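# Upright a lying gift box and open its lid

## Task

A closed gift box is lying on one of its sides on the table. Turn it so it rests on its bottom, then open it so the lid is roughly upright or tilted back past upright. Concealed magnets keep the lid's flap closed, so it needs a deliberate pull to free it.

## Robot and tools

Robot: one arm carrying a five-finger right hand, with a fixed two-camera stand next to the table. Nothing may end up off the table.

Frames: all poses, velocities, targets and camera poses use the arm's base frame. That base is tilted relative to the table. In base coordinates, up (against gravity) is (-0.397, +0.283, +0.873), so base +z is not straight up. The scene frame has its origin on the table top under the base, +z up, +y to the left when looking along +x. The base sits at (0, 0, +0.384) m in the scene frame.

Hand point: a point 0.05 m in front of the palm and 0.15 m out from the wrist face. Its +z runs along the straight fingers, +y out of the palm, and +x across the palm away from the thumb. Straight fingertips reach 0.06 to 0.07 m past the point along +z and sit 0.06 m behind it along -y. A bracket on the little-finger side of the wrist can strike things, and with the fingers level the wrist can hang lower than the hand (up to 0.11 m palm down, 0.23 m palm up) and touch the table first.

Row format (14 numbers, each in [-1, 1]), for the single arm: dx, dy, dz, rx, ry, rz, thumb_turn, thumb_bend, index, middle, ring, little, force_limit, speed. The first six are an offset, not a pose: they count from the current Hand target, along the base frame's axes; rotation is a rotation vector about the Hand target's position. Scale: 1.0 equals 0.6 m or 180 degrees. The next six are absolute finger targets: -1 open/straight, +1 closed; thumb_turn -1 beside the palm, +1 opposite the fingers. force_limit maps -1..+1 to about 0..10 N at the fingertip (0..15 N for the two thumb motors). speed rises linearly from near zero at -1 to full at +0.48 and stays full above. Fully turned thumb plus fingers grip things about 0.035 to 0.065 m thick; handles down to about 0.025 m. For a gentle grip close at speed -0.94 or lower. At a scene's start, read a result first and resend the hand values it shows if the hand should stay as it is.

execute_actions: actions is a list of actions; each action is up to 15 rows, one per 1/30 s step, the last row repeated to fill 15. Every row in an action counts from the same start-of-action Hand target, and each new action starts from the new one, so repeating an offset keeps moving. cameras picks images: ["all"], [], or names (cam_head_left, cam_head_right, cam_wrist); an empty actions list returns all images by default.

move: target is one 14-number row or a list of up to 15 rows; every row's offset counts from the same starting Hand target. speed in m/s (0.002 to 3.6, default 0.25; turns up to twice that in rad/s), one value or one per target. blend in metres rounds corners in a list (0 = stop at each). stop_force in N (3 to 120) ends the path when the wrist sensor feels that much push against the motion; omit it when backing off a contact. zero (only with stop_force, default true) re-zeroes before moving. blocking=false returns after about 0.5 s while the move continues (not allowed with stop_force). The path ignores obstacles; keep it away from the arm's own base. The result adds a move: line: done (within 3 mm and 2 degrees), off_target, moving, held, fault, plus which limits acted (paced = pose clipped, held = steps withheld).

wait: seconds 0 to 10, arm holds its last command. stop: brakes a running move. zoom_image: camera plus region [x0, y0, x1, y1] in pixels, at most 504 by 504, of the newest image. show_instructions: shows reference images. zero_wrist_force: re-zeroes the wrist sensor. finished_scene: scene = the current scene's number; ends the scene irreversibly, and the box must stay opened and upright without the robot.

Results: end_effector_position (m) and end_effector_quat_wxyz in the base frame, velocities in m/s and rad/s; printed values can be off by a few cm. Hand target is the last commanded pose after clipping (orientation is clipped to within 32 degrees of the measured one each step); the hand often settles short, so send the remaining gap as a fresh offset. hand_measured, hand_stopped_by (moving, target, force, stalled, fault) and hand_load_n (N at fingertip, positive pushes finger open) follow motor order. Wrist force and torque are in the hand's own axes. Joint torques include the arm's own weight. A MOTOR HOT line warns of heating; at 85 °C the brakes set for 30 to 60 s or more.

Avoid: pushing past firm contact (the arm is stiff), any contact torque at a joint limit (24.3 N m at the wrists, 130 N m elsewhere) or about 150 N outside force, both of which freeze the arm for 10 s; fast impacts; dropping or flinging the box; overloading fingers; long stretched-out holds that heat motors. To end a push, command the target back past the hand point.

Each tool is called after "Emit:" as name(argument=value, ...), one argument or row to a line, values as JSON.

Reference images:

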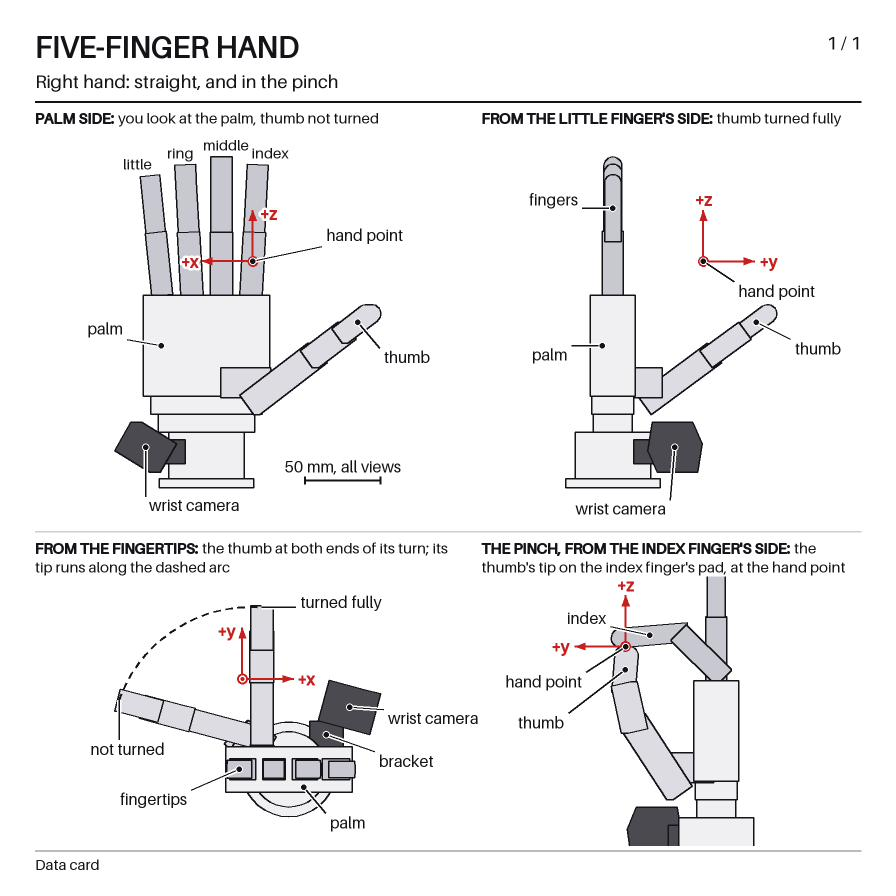

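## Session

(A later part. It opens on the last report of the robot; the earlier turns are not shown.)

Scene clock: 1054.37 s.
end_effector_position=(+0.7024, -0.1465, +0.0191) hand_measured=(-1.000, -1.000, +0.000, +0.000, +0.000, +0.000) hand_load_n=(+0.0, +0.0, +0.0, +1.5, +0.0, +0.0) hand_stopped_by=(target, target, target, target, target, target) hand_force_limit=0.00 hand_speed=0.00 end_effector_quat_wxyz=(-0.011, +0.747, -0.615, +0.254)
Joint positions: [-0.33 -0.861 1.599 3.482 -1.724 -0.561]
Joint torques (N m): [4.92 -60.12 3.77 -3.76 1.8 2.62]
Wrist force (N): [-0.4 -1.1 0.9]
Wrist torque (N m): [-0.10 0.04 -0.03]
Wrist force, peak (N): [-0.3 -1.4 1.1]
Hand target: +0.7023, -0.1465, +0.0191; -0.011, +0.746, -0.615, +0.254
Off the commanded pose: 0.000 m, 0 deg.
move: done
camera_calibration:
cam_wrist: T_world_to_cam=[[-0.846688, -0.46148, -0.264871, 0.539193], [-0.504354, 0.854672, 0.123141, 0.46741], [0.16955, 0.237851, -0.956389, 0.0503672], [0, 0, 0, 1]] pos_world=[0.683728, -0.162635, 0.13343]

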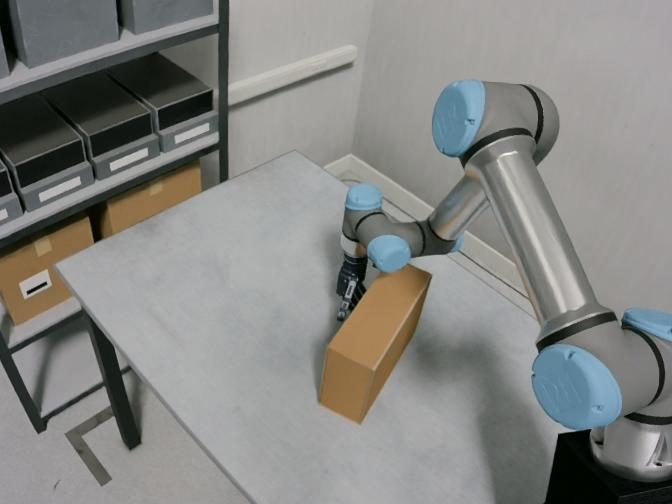

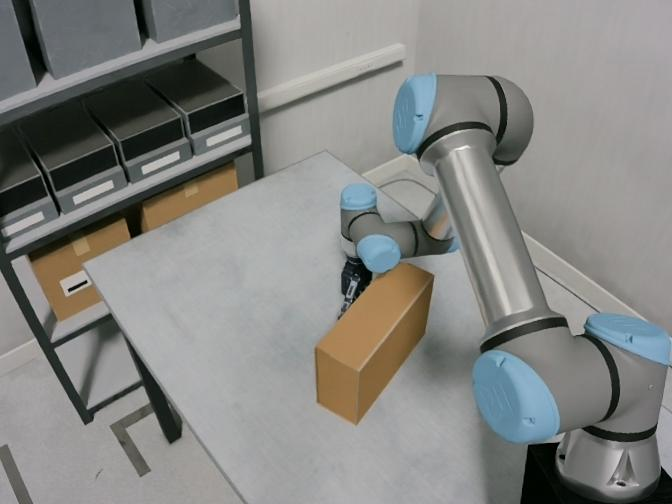

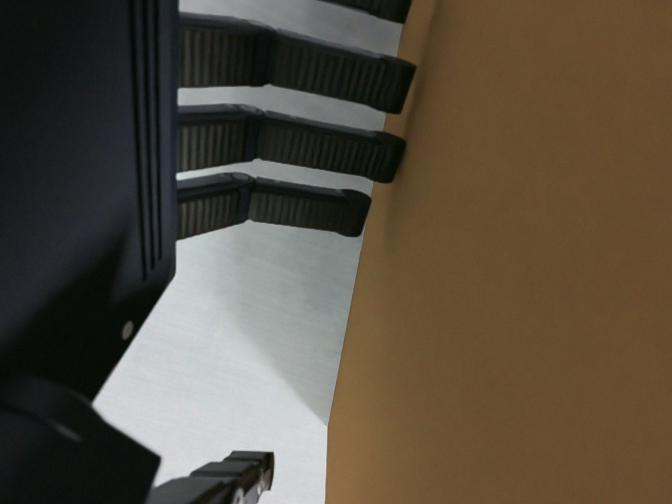

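Emit:
move(
  target=[
    [0.0764, 0.0062, 0.0327, 0, 0, 0, -1, -1, 0, 0, 0, 0, 0, 0],
    [-0.1089, 0.1386, 0.44, 0, 0, 0, -1, -1, 0, 0, 0, 0, 0, 0],
  ],
  speed=0.25,
  blend=0.02,
  cameras=["all"],
)

Emit:
zoom_image(
  camera="cam_head_left",
  region=[300, 240, 460, 440],
)

Emit:
zoom_image(
  camera="cam_head_right",
  region=[300, 240, 460, 440],
)

Scene clock: 1063.57 s.
end_effector_position=(+0.6370, -0.0634, +0.2830) hand_measured=(-1.000, -1.000, +0.000, +0.000, +0.000, +0.000) hand_load_n=(+0.0, +0.0, +0.0, +0.0, +0.0, +0.0) hand_stopped_by=(target, target, target, target, target, target) hand_force_limit=0.00 hand_speed=0.00 end_effector_quat_wxyz=(-0.011, +0.746, -0.615, +0.254)
Joint positions: [-0.23 -1.306 1.528 4.014 -1.771 -0.471]
Joint torques (N m): [18.24 -57.14 -32.23 0 -2.03 2.48]
Wrist force (N): [-0.8 -0.3 0.1]
Wrist torque (N m): [-0.12 0.11 -0.02]
Wrist force, peak (N): [-0.7 -1.3 1.4]
Hand target: +0.6370, -0.0633, +0.2831; -0.011, +0.746, -0.615, +0.254
Off the commanded pose: 0.000 m, 0 deg.
move: done
camera_calibration:
cam_wrist: T_world_to_cam=[[-0.846838, -0.46111, -0.265034, 0.592257], [-0.504036, 0.854847, 0.123223, 0.33069], [0.169745, 0.237936, -0.956333, 0.293946], [0, 0, 0, 1]] pos_world=[0.61833, -0.0795347, 0.39733]

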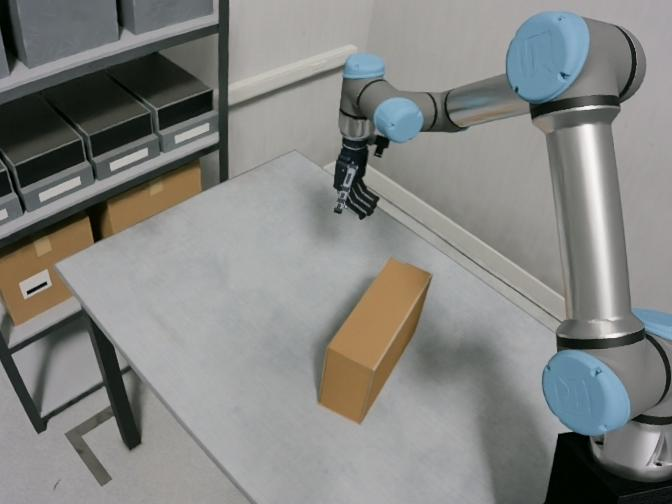

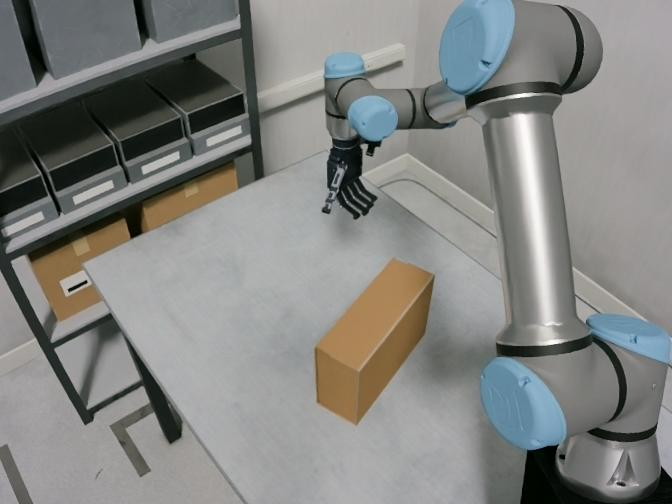

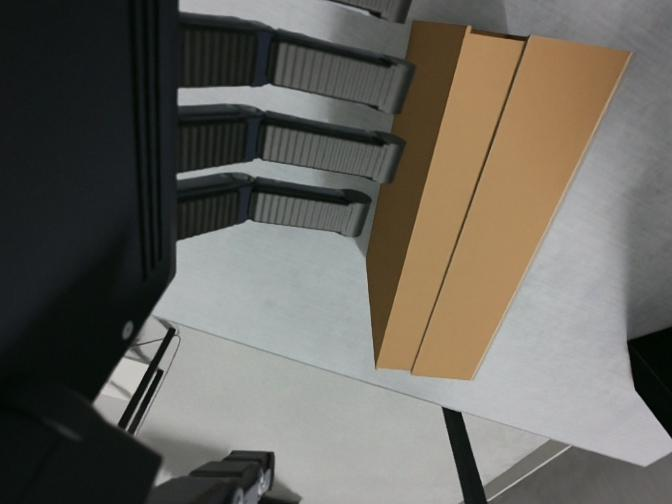

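Scaled by 2.520 from the camera's 672x504 image, which has a finer 960x720 frame.

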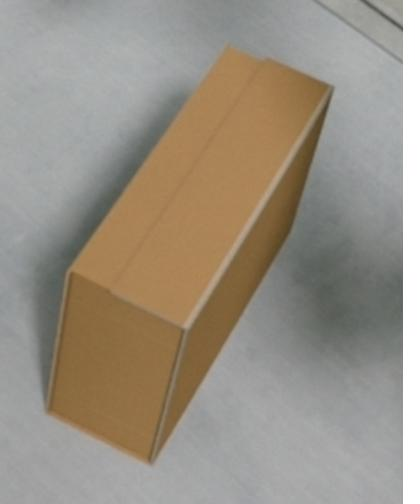

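Scaled by 2.520 from the camera's 672x504 image, which has a finer 960x720 frame.

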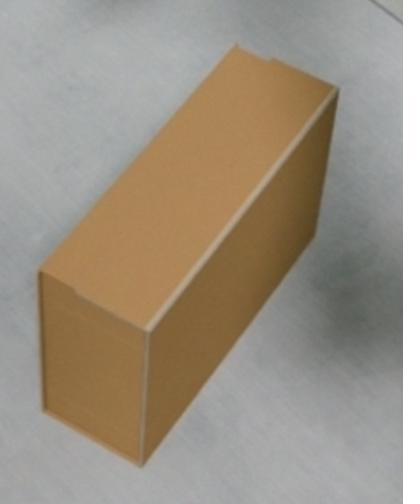

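Emit:
move(
  target=[-0.1387, 0.2717, -0.247, 0.0295, -0.4468, 0.2346, -1, -1, -0.2, -0.2, -0.2, -0.2, 0, 0],
  speed=0.25,
  cameras=["all"],
)

Scene clock: 1121.43 s.
end_effector_position=(+0.5537, +0.0997, +0.1349) hand_measured=(-1.000, -1.000, -0.200, -0.200, -0.200, -0.200) hand_load_n=(+0.0, +0.0, +0.0, +0.0, +0.0, +0.0) hand_stopped_by=(target, target, target, target, target, target) hand_force_limit=0.00 hand_speed=0.00 end_effector_quat_wxyz=(-0.510, +0.567, -0.188, +0.619)
Joint positions: [-0.406 -0.673 2.279 1.139 -0.836 -0.287]
Joint torques (N m): [4.52 -21.14 -3.89 -3.04 2.22 2.69]
Wrist force (N): [0.3 0.7 0.3]
Wrist torque (N m): [0.33 -0.12 0.00]
Wrist force, peak (N): [-0.9 -0.4 0.4]
Hand target: +0.5537, +0.0997, +0.1349; -0.510, +0.566, -0.188, +0.619
Off the commanded pose: 0.000 m, 0 deg.
move: done
camera_calibration:
cam_wrist: T_world_to_cam=[[0.476523, -0.581072, -0.659759, -0.109874], [-0.540238, 0.398505, -0.741173, 0.349775], [0.693592, 0.709612, -0.124021, -0.321774], [0, 0, 0, 1]] pos_world=[0.464499, 0.0251033, 0.146847]

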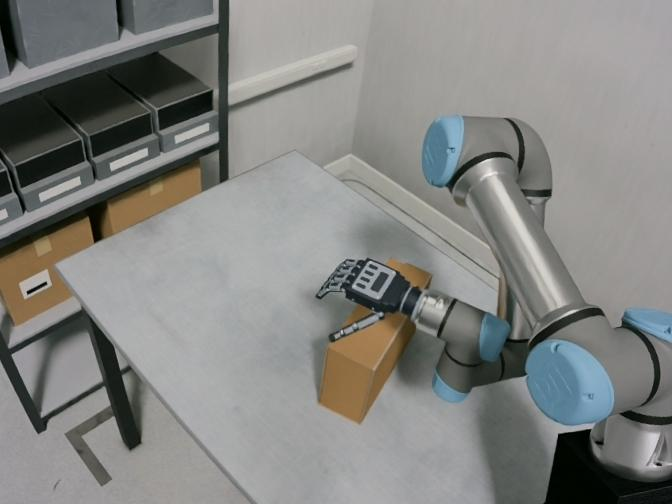

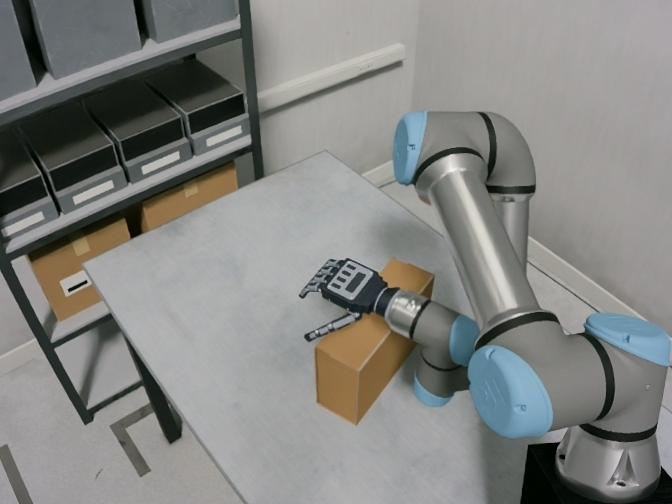

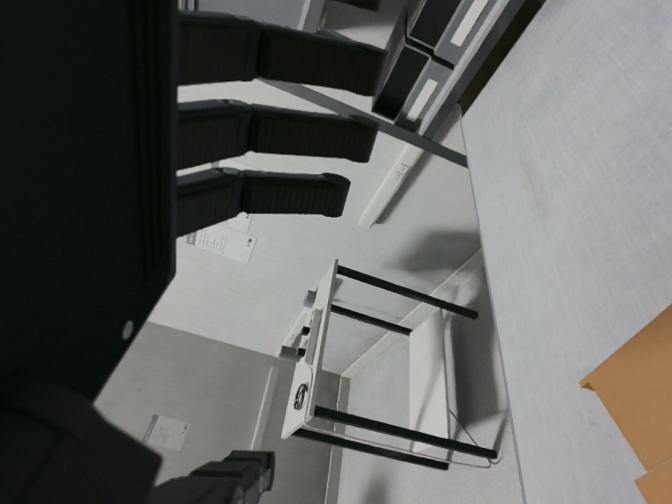

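Emit:
move(
  target=[0.0814, -0.0582, -0.179, 0, 0, 0, -1, -1, -0.2, -0.2, -0.2, -0.2, 0, 0],
  speed=0.06,
  stop_force=3,
  cameras=["all"],
)

Emit:
zoom_image(
  camera="cam_head_left",
  region=[290, 260, 490, 440],
)

Emit:
zoom_image(
  camera="cam_head_right",
  region=[290, 260, 490, 440],
)

Scene clock: 1140.10 s.
end_effector_position=(+0.6015, +0.0653, +0.0294) hand_measured=(-1.000, -1.000, -0.200, -0.200, -0.200, -0.200) hand_load_n=(-0.5, +0.0, +0.0, +0.0, +0.0, +0.0) hand_stopped_by=(target, target, target, target, target, target) hand_force_limit=0.00 hand_speed=0.00 end_effector_quat_wxyz=(-0.510, +0.566, -0.188, +0.619)
Joint positions: [-0.444 -0.385 2.01 1.105 -0.801 -0.266]
Joint torques (N m): [15.73 -42.81 22.7 -2.55 -1.88 -0.93]
Wrist force (N): [1.1 -3.0 -0.1]
Wrist torque (N m): [-0.04 -0.17 -0.14]
Wrist force, peak (N): [2.5 -15.0 -2.1]
Hand target: +0.6015, +0.0653, +0.0294; -0.510, +0.566, -0.188, +0.619 (not the last commanded pose)
Off the commanded pose: 0.002 m, 0 deg.
move: contact
camera_calibration:
cam_wrist: T_world_to_cam=[[0.476685, -0.58096, -0.659741, -0.222395], [-0.540136, 0.398548, -0.741223, 0.310989], [0.693559, 0.70968, -0.123815, -0.343605], [0, 0, 0, 1]] pos_world=[0.512299, -0.0092967, 0.0412461]

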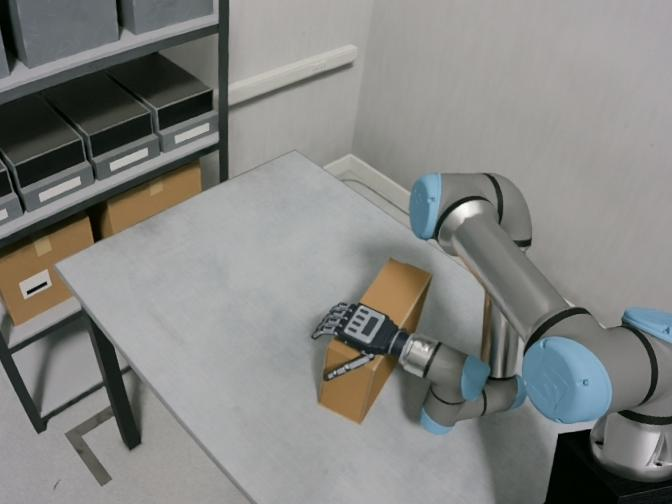

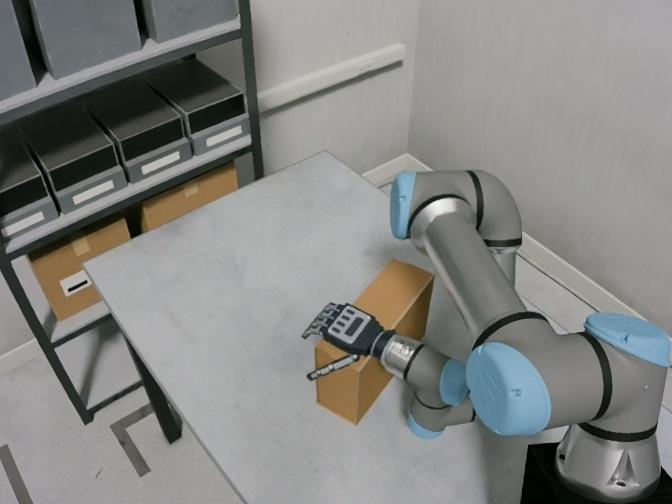

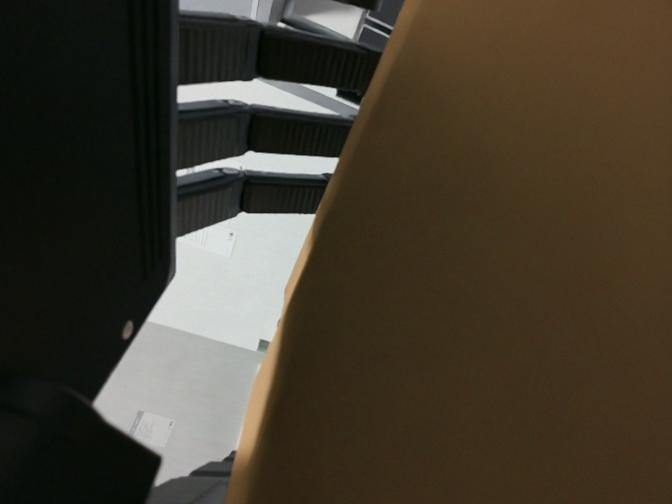

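Scaled by 2.520 from the camera's 672x504 image, which has a finer 960x720 frame.

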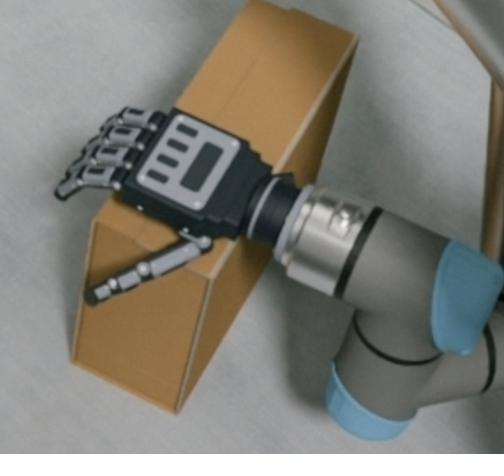

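Scaled by 2.520 from the camera's 672x504 image, which has a finer 960x720 frame.

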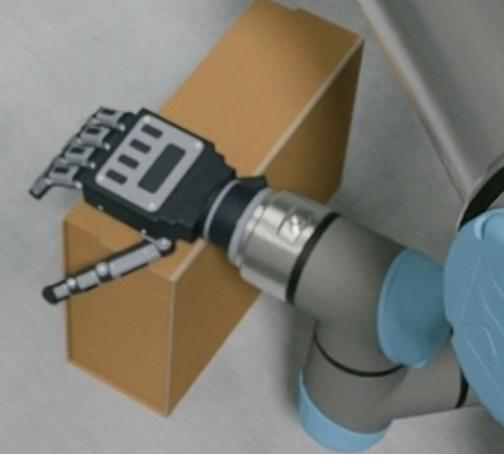

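Emit:
move(
  target=[-0.0218, 0.0023, 0.018, 0, 0, 0, -1, -1, -0.2, -0.2, -0.2, -0.2, 0, 0],
  speed=0.06,
)

Emit:
move(
  target=[0.0133, -0.0095, -0.0292, 0, 0, 0, -1, -1, -0.2, -0.2, -0.2, -0.2, 0, 0],
  speed=0.03,
  stop_force=3,
  cameras=["all"],
)

Emit:
zoom_image(
  camera="cam_head_left",
  region=[290, 260, 490, 440],
)

Scene clock: 1180.77 s.
end_effector_position=(+0.5886, +0.0667, +0.0401) hand_measured=(-1.000, -1.000, -0.200, -0.200, -0.200, -0.200) hand_load_n=(-0.5, +0.0, +0.0, +0.0, +0.0, +0.0) hand_stopped_by=(target, target, target, target, target, target) hand_force_limit=0.00 hand_speed=0.00 end_effector_quat_wxyz=(-0.510, +0.566, -0.188, +0.619)
Joint positions: [-0.458 -0.412 2.06 1.076 -0.789 -0.258]
Joint torques (N m): [3.53 -44.32 25.71 -2.96 2.26 2.52]
Wrist force (N): [0.5 0.6 0.2]
Wrist torque (N m): [0.32 -0.13 -0.01]
Wrist force, peak (N): [1.0 -3.3 -0.1]
Hand target: +0.5885, +0.0667, +0.0402; -0.510, +0.566, -0.188, +0.619
Off the commanded pose: 0.000 m, 0 deg.
move: done

Scene clock: 1182.63 s.
end_effector_position=(+0.5944, +0.0624, +0.0269) hand_measured=(-1.000, -1.000, -0.200, -0.200, -0.200, -0.200) hand_load_n=(-0.5, +0.0, +0.0, +0.0, +0.0, +0.0) hand_stopped_by=(target, target, target, target, target, target) hand_force_limit=0.00 hand_speed=0.00 end_effector_quat_wxyz=(-0.510, +0.567, -0.188, +0.619)
Joint positions: [-0.461 -0.379 2.023 1.078 -0.785 -0.256]
Joint torques (N m): [14.96 -42.99 23.87 -2.44 -1.9 -2.74]
Wrist force (N): [1.0 -3.6 0.3]
Wrist torque (N m): [-0.18 -0.21 -0.21]
Wrist force, peak (N): [6.3 -38.9 -4.0]
Hand target: +0.5944, +0.0624, +0.0269; -0.510, +0.567, -0.188, +0.619 (not the last commanded pose)
Off the commanded pose: 0.005 m, 0 deg.
move: contact
camera_calibration:
cam_wrist: T_world_to_cam=[[0.476598, -0.581047, -0.659726, -0.222188], [-0.54016, 0.398525, -0.741218, 0.306489], [0.6936, 0.709621, -0.123923, -0.336868], [0, 0, 0, 1]] pos_world=[0.505099, -0.0121966, 0.0388465]

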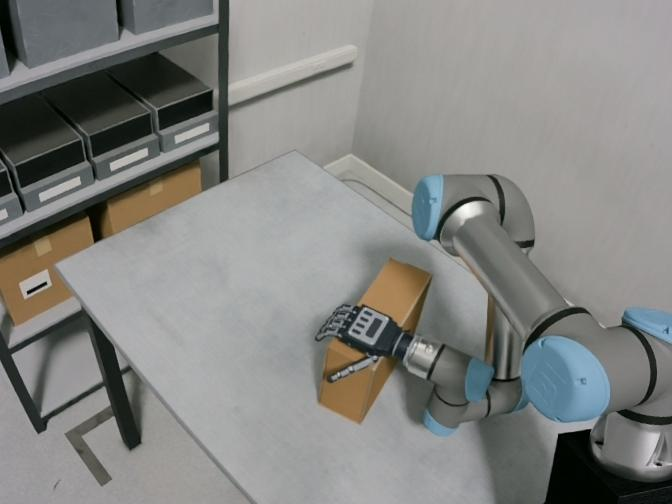

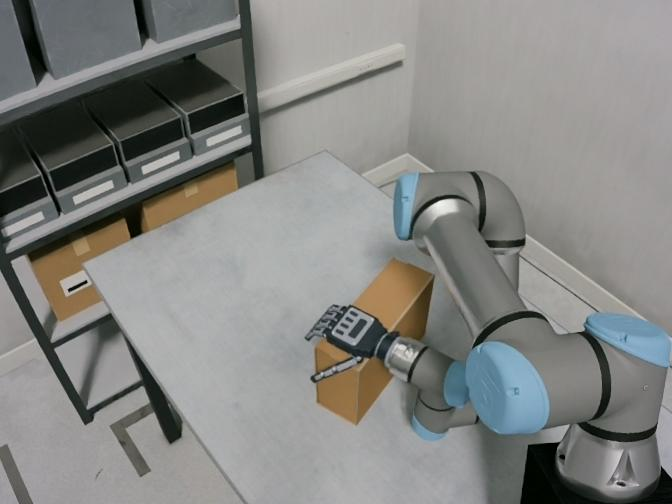

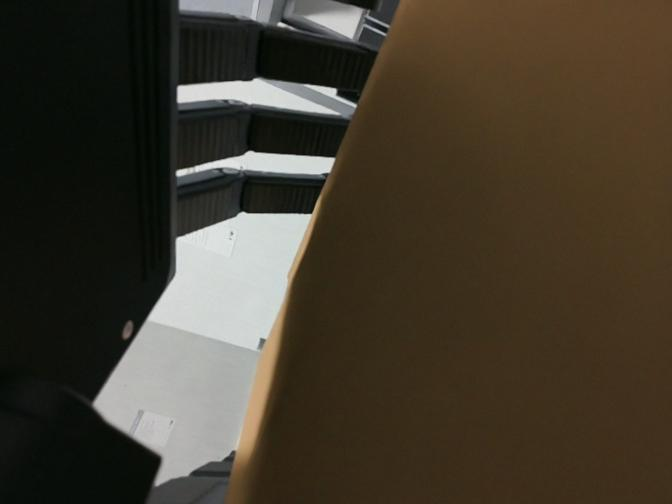

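Scaled by 2.520 from the camera's 672x504 image, which has a finer 960x720 frame.

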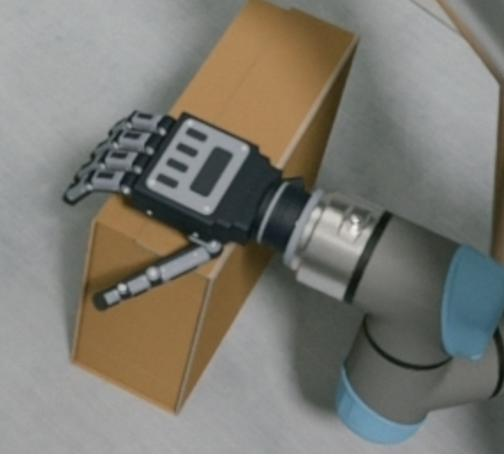

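Emit:
move(
  target=[-0.0247, 0.0012, 0.0172, 0, 0, 0, -1, -1, -0.3, -0.3, -0.3, -0.3, 0, 0],
  speed=0.06,
)

Emit:
move(
  target=[0.0146, -0.0104, -0.032, 0, 0, 0, -1, -1, -0.3, -0.3, -0.3, -0.3, 0, 0],
  speed=0.012,
  stop_force=3,
  cameras=["all"],
)

Emit:
zoom_image(
  camera="cam_head_left",
  region=[290, 260, 490, 440],
)

Emit:
zoom_image(
  camera="cam_head_right",
  region=[290, 260, 490, 440],
)

Scene clock: 1231.03 s.
end_effector_position=(+0.5797, +0.0631, +0.0372) hand_measured=(-1.000, -1.000, -0.300, -0.300, -0.300, -0.300) hand_load_n=(-0.5, +0.0, +0.0, -0.5, -0.5, +0.0) hand_stopped_by=(target, target, target, target, target, target) hand_force_limit=0.00 hand_speed=0.00 end_effector_quat_wxyz=(-0.510, +0.567, -0.188, +0.619)
Joint positions: [-0.48 -0.403 2.077 1.041 -0.768 -0.245]
Joint torques (N m): [2.99 -42.49 23.7 -3.06 2.01 2.7]
Wrist force (N): [0.1 0.7 -0.2]
Wrist torque (N m): [0.35 -0.06 -0.03]
Wrist force, peak (N): [1.3 -4.8 0.5]
Hand target: +0.5796, +0.0631, +0.0373; -0.510, +0.567, -0.188, +0.619
Off the commanded pose: 0.000 m, 0 deg.
move: done

Scene clock: 1233.90 s.
end_effector_position=(+0.5871, +0.0577, +0.0208) hand_measured=(-1.000, -1.000, -0.300, -0.300, -0.300, -0.300) hand_load_n=(+0.0, +0.0, +0.0, +0.0, +0.0, -0.5) hand_stopped_by=(target, target, target, target, target, target) hand_force_limit=0.00 hand_speed=0.00 end_effector_quat_wxyz=(-0.510, +0.567, -0.188, +0.619)
Joint positions: [-0.485 -0.362 2.03 1.045 -0.764 -0.243]
Joint torques (N m): [14.98 -42.58 23.46 -2.66 -1.79 -3.09]
Wrist force (N): [0.6 -2.3 0.1]
Wrist torque (N m): [0.06 -0.11 0.02]
Wrist force, peak (N): [1.6 -8.2 -0.4]
Hand target: +0.5871, +0.0577, +0.0208; -0.510, +0.567, -0.188, +0.619 (not the last commanded pose)
Off the commanded pose: 0.003 m, 0 deg.
move: contact
camera_calibration:
cam_wrist: T_world_to_cam=[[0.476598, -0.581047, -0.659726, -0.22553], [-0.54016, 0.398525, -0.741218, 0.299823], [0.6936, 0.709621, -0.123923, -0.329238], [0, 0, 0, 1]] pos_world=[0.497799, -0.0168966, 0.0326465]

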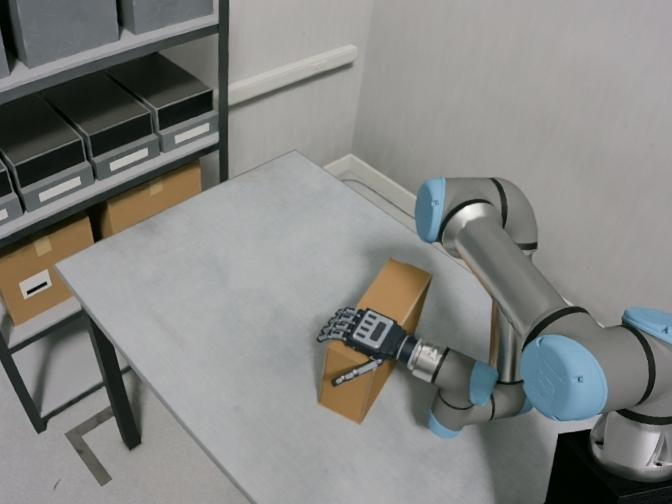

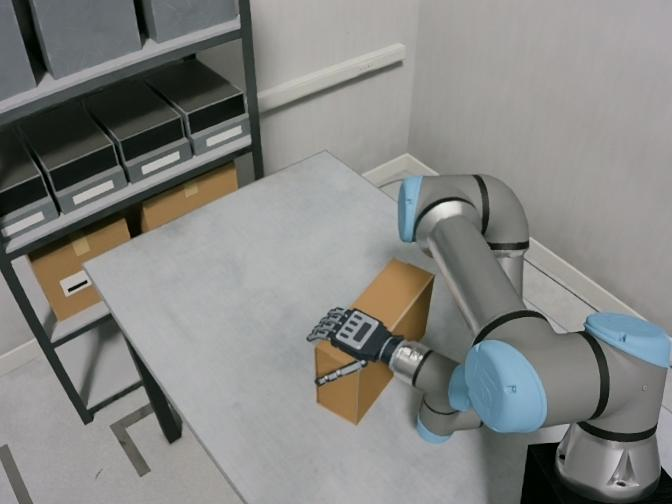

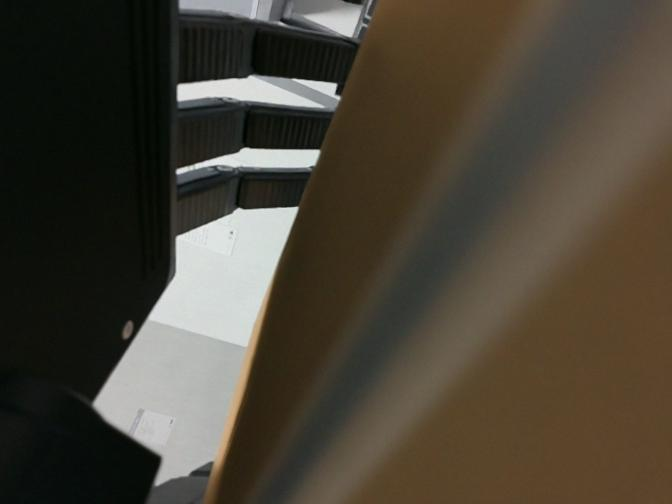

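Scaled by 2.520 from the camera's 672x504 image, which has a finer 960x720 frame.

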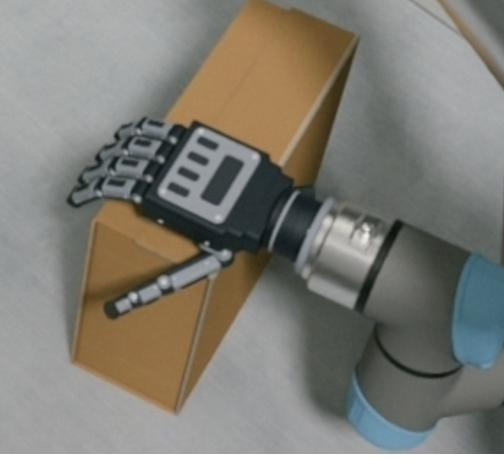

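Scaled by 2.520 from the camera's 672x504 image, which has a finer 960x720 frame.

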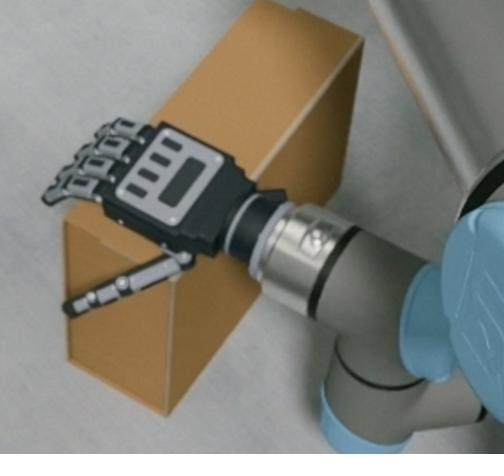

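Emit:
move(
  target=[-0.0143, 0.0345, 0.0013, 0, 0, 0, -1, -1, -0.3, -0.3, -0.3, -0.3, 0, 0],
  speed=0.06,
)

Emit:
move(
  target=[0.0106, -0.0076, -0.0233, 0, 0, 0, -1, -1, -0.3, -0.3, -0.3, -0.3, 0, 0],
  speed=0.012,
  stop_force=3,
  cameras=["all"],
)

Emit:
zoom_image(
  camera="cam_head_left",
  region=[290, 260, 490, 440],
)

Scene clock: 1248.37 s.
end_effector_position=(+0.5786, +0.0783, +0.0216) hand_measured=(-1.000, -1.000, -0.300, -0.300, -0.300, -0.300) hand_load_n=(+0.0, +0.0, +0.0, +0.0, +0.0, +0.0) hand_stopped_by=(target, target, target, target, target, target) hand_force_limit=0.00 hand_speed=0.00 end_effector_quat_wxyz=(-0.510, +0.567, -0.188, +0.619)
Joint positions: [-0.438 -0.358 2.06 1.031 -0.807 -0.269]
Joint torques (N m): [15.56 -20.51 25.41 -3.01 -1.76 -2.89]
Wrist force (N): [0.3 0.3 0.6]
Wrist torque (N m): [0.25 -0.12 0.07]
Wrist force, peak (N): [1.3 -2.8 0.6]
Hand target: +0.5785, +0.0784, +0.0216; -0.510, +0.567, -0.188, +0.619
Off the commanded pose: 0.000 m, 0 deg.
move: done

Scene clock: 1250.70 s.
end_effector_position=(+0.5849, +0.0739, +0.0076) hand_measured=(-1.000, -1.000, -0.300, -0.300, -0.300, -0.300) hand_load_n=(+0.0, +0.0, +0.0, +0.0, +0.0, +0.0) hand_stopped_by=(target, target, target, target, target, target) hand_force_limit=0.00 hand_speed=0.00 end_effector_quat_wxyz=(-0.510, +0.567, -0.188, +0.619)
Joint positions: [-0.442 -0.324 2.02 1.035 -0.803 -0.267]
Joint torques (N m): [4.04 -20.79 -1.74 0.78 2.22 2.61]
Wrist force (N): [0.7 0.1 -0.6]
Wrist torque (N m): [0.26 -0.10 0.01]
Wrist force, peak (N): [0.9 -0.2 -0.9]
Hand target: +0.5849, +0.0739, +0.0076; -0.510, +0.567, -0.188, +0.619
Off the commanded pose: 0.000 m, 0 deg.
move: done
camera_calibration:
cam_wrist: T_world_to_cam=[[0.476598, -0.581047, -0.659726, -0.223777], [-0.54016, 0.398525, -0.741218, 0.282395], [0.6936, 0.709621, -0.123923, -0.340844], [0, 0, 0, 1]] pos_world=[0.495599, -0.000696629, 0.0194465]

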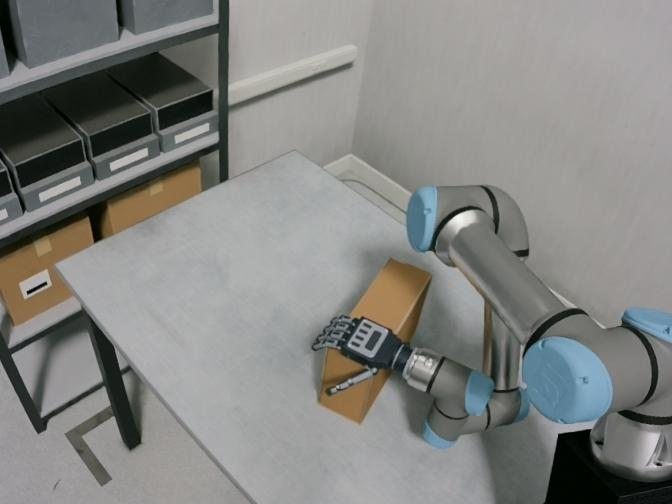

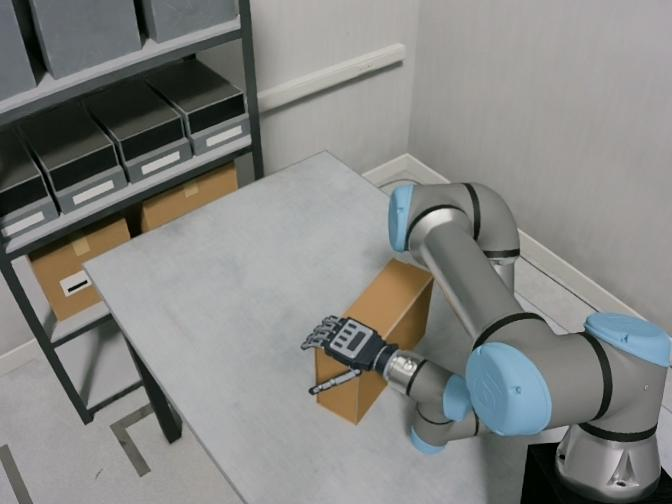

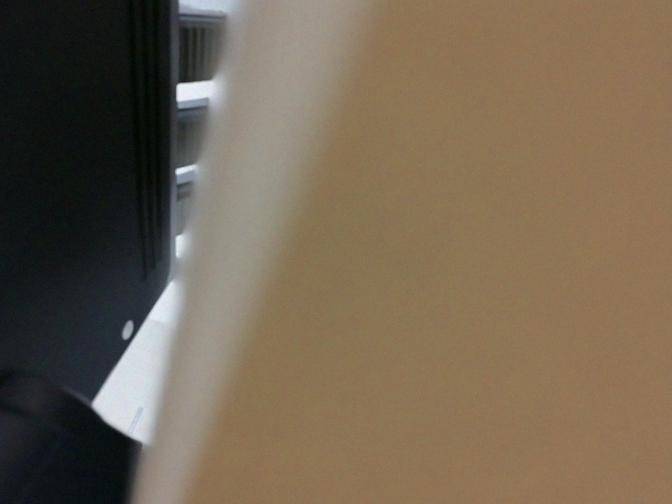

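Scaled by 2.520 from the camera's 672x504 image, which has a finer 960x720 frame.

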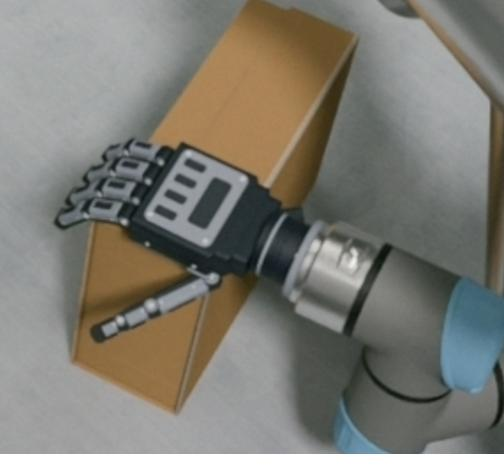

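Emit:
move(
  target=[0.0291, 0.0119, 0.0096, 0, 0, 0, -1, -1, -0.3, -0.3, -0.3, -0.3, 0, 0],
  speed=0.015,
  stop_force=3,
  cameras=["all"],
)

Emit:
zoom_image(
  camera="cam_head_left",
  region=[290, 260, 490, 440],
)

Scene clock: 1279.77 s.
end_effector_position=(+0.6023, +0.0810, +0.0133) hand_measured=(-1.000, -1.000, -0.300, -0.300, -0.300, -0.300) hand_load_n=(-0.5, +0.0, +0.0, +0.0, +0.0, +0.0) hand_stopped_by=(target, target, target, target, target, target) hand_force_limit=0.00 hand_speed=0.00 end_effector_quat_wxyz=(-0.510, +0.567, -0.188, +0.619)
Joint positions: [-0.4 -0.342 1.987 1.101 -0.842 -0.29]
Joint torques (N m): [17.04 -43.69 -3.81 0.62 -1.87 -3.04]
Wrist force (N): [0.0 0.3 -0.5]
Wrist torque (N m): [0.28 -0.02 0.08]
Wrist force, peak (N): [0.7 -2.9 -1.6]
Hand target: +0.6023, +0.0810, +0.0133; -0.510, +0.567, -0.188, +0.619
Off the commanded pose: 0.000 m, 0 deg.
move: done
camera_calibration:
cam_wrist: T_world_to_cam=[[0.476598, -0.581047, -0.659726, -0.224118], [-0.54016, 0.398525, -0.741218, 0.293263], [0.6936, 0.709621, -0.123923, -0.357232], [0, 0, 0, 1]] pos_world=[0.512999, 0.00640337, 0.0252465]

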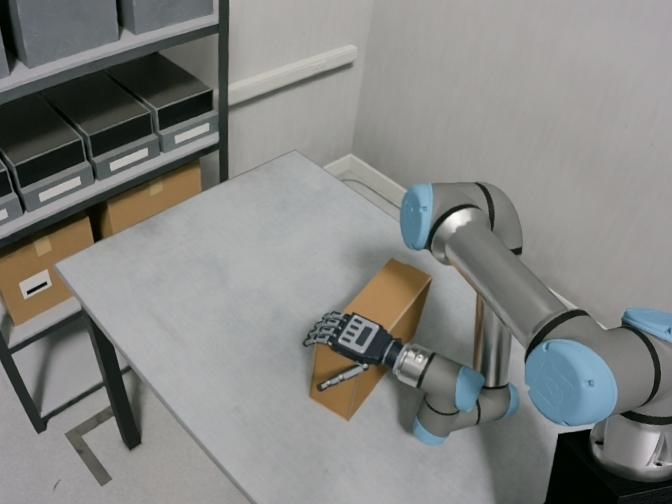

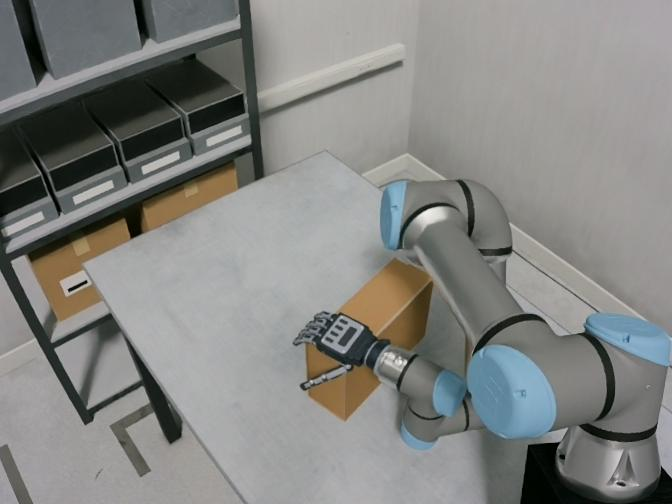

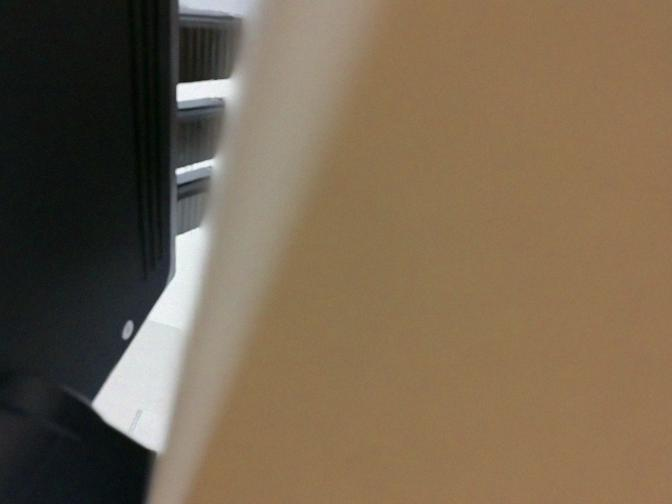

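Scaled by 2.520 from the camera's 672x504 image, which has a finer 960x720 frame.

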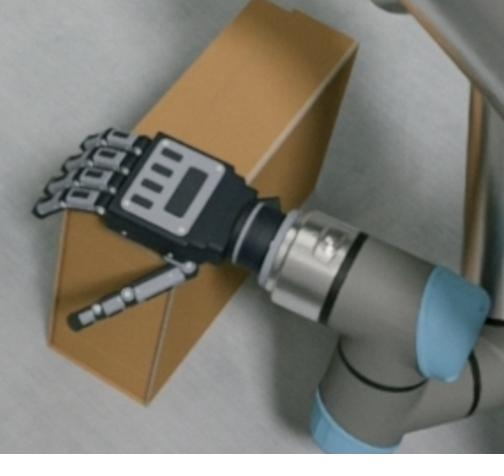

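Emit:
execute_actions(
  actions=[],
  cameras=["cam_head_left","cam_head_right","cam_wrist"],
)

Scene clock: 1357.83 s.
end_effector_position=(+0.6023, +0.0810, +0.0133) hand_measured=(-1.000, -1.000, -0.300, -0.300, -0.300, -0.300) hand_load_n=(-0.5, +0.0, -0.5, +0.0, +0.0, +0.0) hand_stopped_by=(target, target, target, target, target, target) hand_force_limit=0.00 hand_speed=0.00 end_effector_quat_wxyz=(-0.510, +0.567, -0.188, +0.619)
Joint positions: [-0.4 -0.342 1.987 1.101 -0.842 -0.29]
Joint velocities: within noise
Joint torques (N m): [16.68 -42.98 -2.84 0.58 -1.66 -2.91]
Wrist force (N): [0.1 0.1 -0.1]
Wrist torque (N m): [0.24 -0.04 0.08]
Wrist force, peak (N): [0.2 0.4 -0.8]
Hand target: +0.6023, +0.0810, +0.0133; -0.510, +0.567, -0.188, +0.619
Off the commanded pose: 0.000 m, 0 deg.
camera_calibration:
cam_wrist: T_world_to_cam=[[0.476598, -0.581047, -0.659726, -0.224118], [-0.54016, 0.398525, -0.741218, 0.293263], [0.6936, 0.709621, -0.123923, -0.357232], [0, 0, 0, 1]] pos_world=[0.512999, 0.00640337, 0.0252465]

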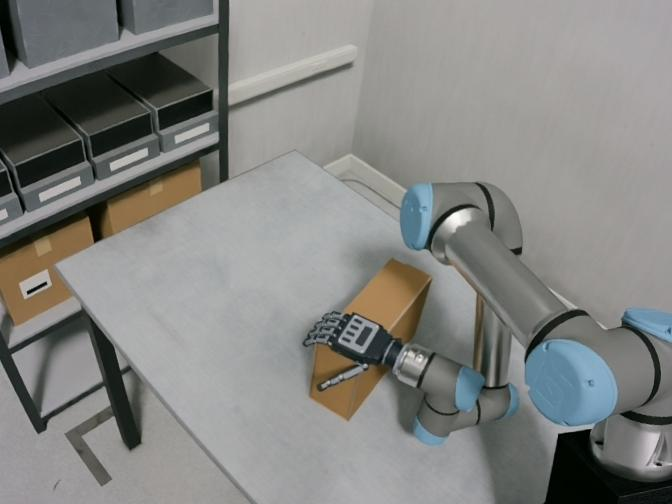

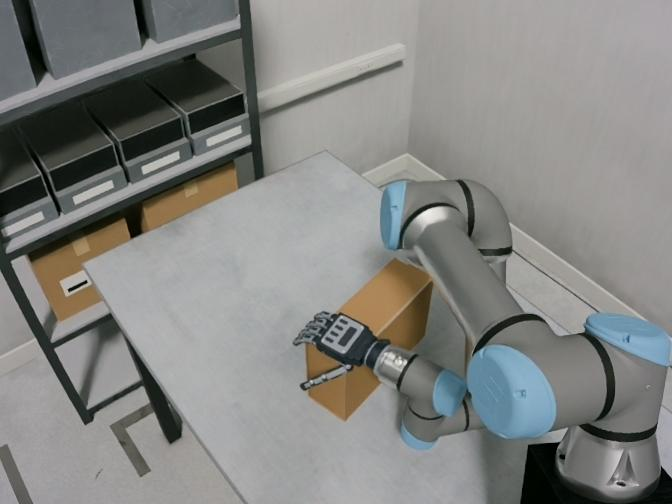

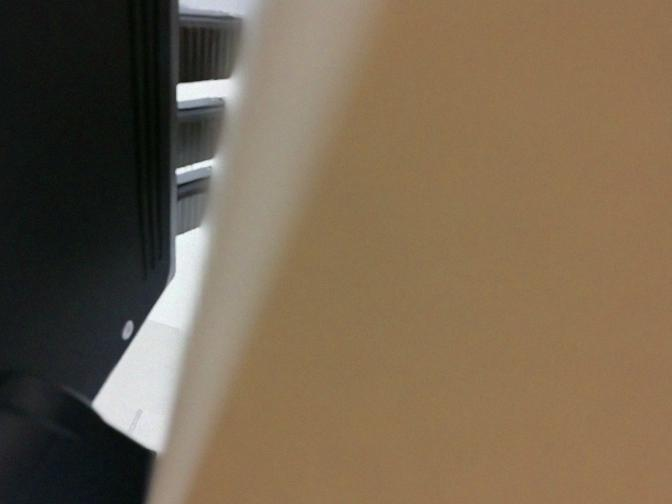

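Emit:
zoom_image(
  camera="cam_head_left",
  region=[270, 250, 450, 430],
)

Emit:
zoom_image(
  camera="cam_head_right",
  region=[270, 250, 450, 430],
)

Scaled by 2.800 from the camera's 672x504 image, which has a finer 960x720 frame.

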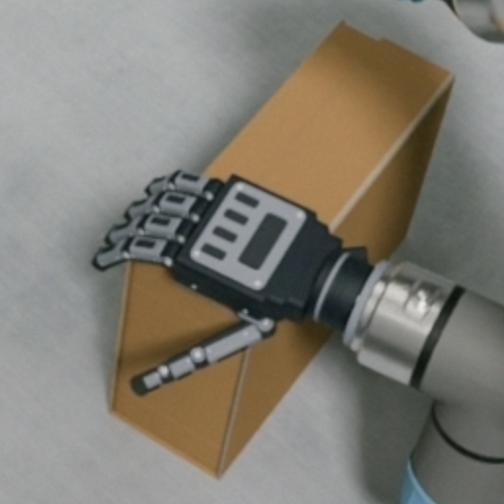

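Scaled by 2.800 from the camera's 672x504 image, which has a finer 960x720 frame.

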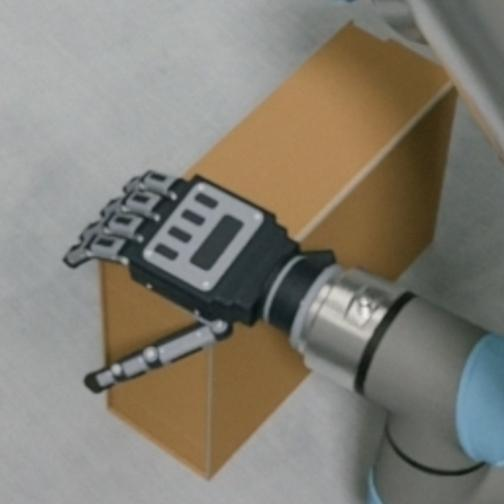

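Emit:
move(
  target=[0,0,0,0.01103,-0.00788,-0.02425,-1,-1,-0.5,-0.5,-0.5,-0.5,0,0],
  speed=0.05,
)

Emit:
move(
  target=[0.04602,0.01290,0.01605,0,0,0,-1,-1,-0.5,-0.5,-0.5,-0.5,0,0],
  speed=0.012,
  stop_force=3,
  cameras=["cam_head_left","cam_head_right"],
)

Scene clock: 1489.50 s.
end_effector_position=(+0.6023, +0.0810, +0.0133) hand_measured=(-1.000, -1.000, -0.500, -0.500, -0.500, -0.500) hand_load_n=(-0.5, +0.0, +0.0, +0.0, +0.0, +0.0) hand_stopped_by=(target, target, target, target, target, target) hand_force_limit=0.00 hand_speed=0.00 end_effector_quat_wxyz=(-0.498, +0.542, -0.214, +0.642)
Joint positions: [-0.352 -0.319 1.986 1.076 -0.972 -0.302]
Joint torques (N m): [18.15 -21.23 -3.15 -3.12 -1.97 -2.92]
Wrist force (N): [0.4 0.4 0.5]
Wrist torque (N m): [0.27 -0.12 0.10]
Wrist force, peak (N): [0.8 0.4 0.8]
Hand target: +0.6023, +0.0810, +0.0133; -0.498, +0.542, -0.214, +0.642
Off the commanded pose: 0.000 m, 0 deg.
move: done

Scene clock: 1493.00 s.
end_effector_position=(+0.6299, +0.0888, +0.0230) hand_measured=(-1.000, -1.000, -0.500, -0.500, -0.500, -0.500) hand_load_n=(+0.0, +0.0, +0.0, +0.0, +0.0, +0.0) hand_stopped_by=(target, target, target, target, target, target) hand_force_limit=0.00 hand_speed=0.00 end_effector_quat_wxyz=(-0.498, +0.542, -0.214, +0.642)
Joint positions: [-0.305 -0.346 1.93 1.171 -1.016 -0.324]
Joint torques (N m): [18.07 -44.91 -4.27 0.55 -1.77 -2.95]
Wrist force (N): [-0.1 -1.2 -0.7]
Wrist torque (N m): [0.13 0.05 0.05]
Wrist force, peak (N): [-0.1 -1.2 -0.7]
Hand target: +0.6299, +0.0888, +0.0230; -0.498, +0.542, -0.214, +0.642
Off the commanded pose: 0.000 m, 0 deg.
move: done
Images, in order (width x height): cam_head_left 672x504, cam_head_right 672x504.

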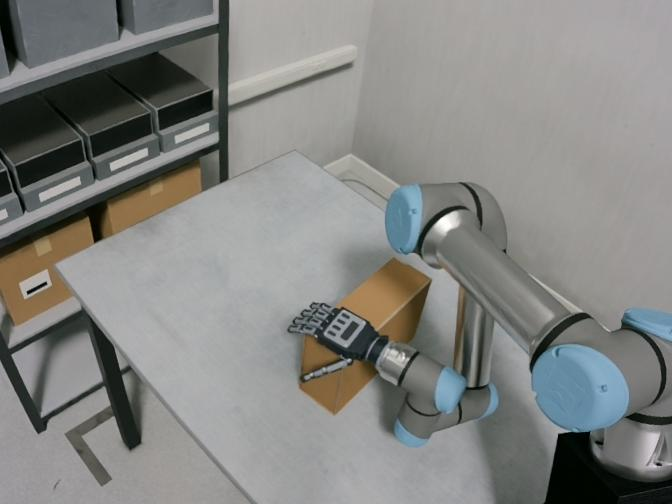

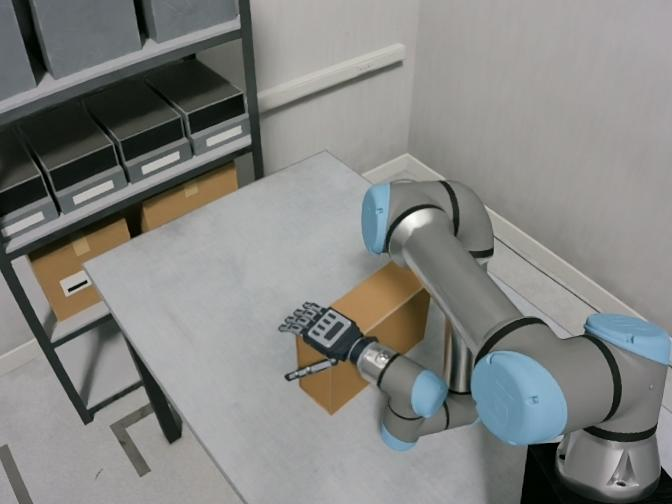

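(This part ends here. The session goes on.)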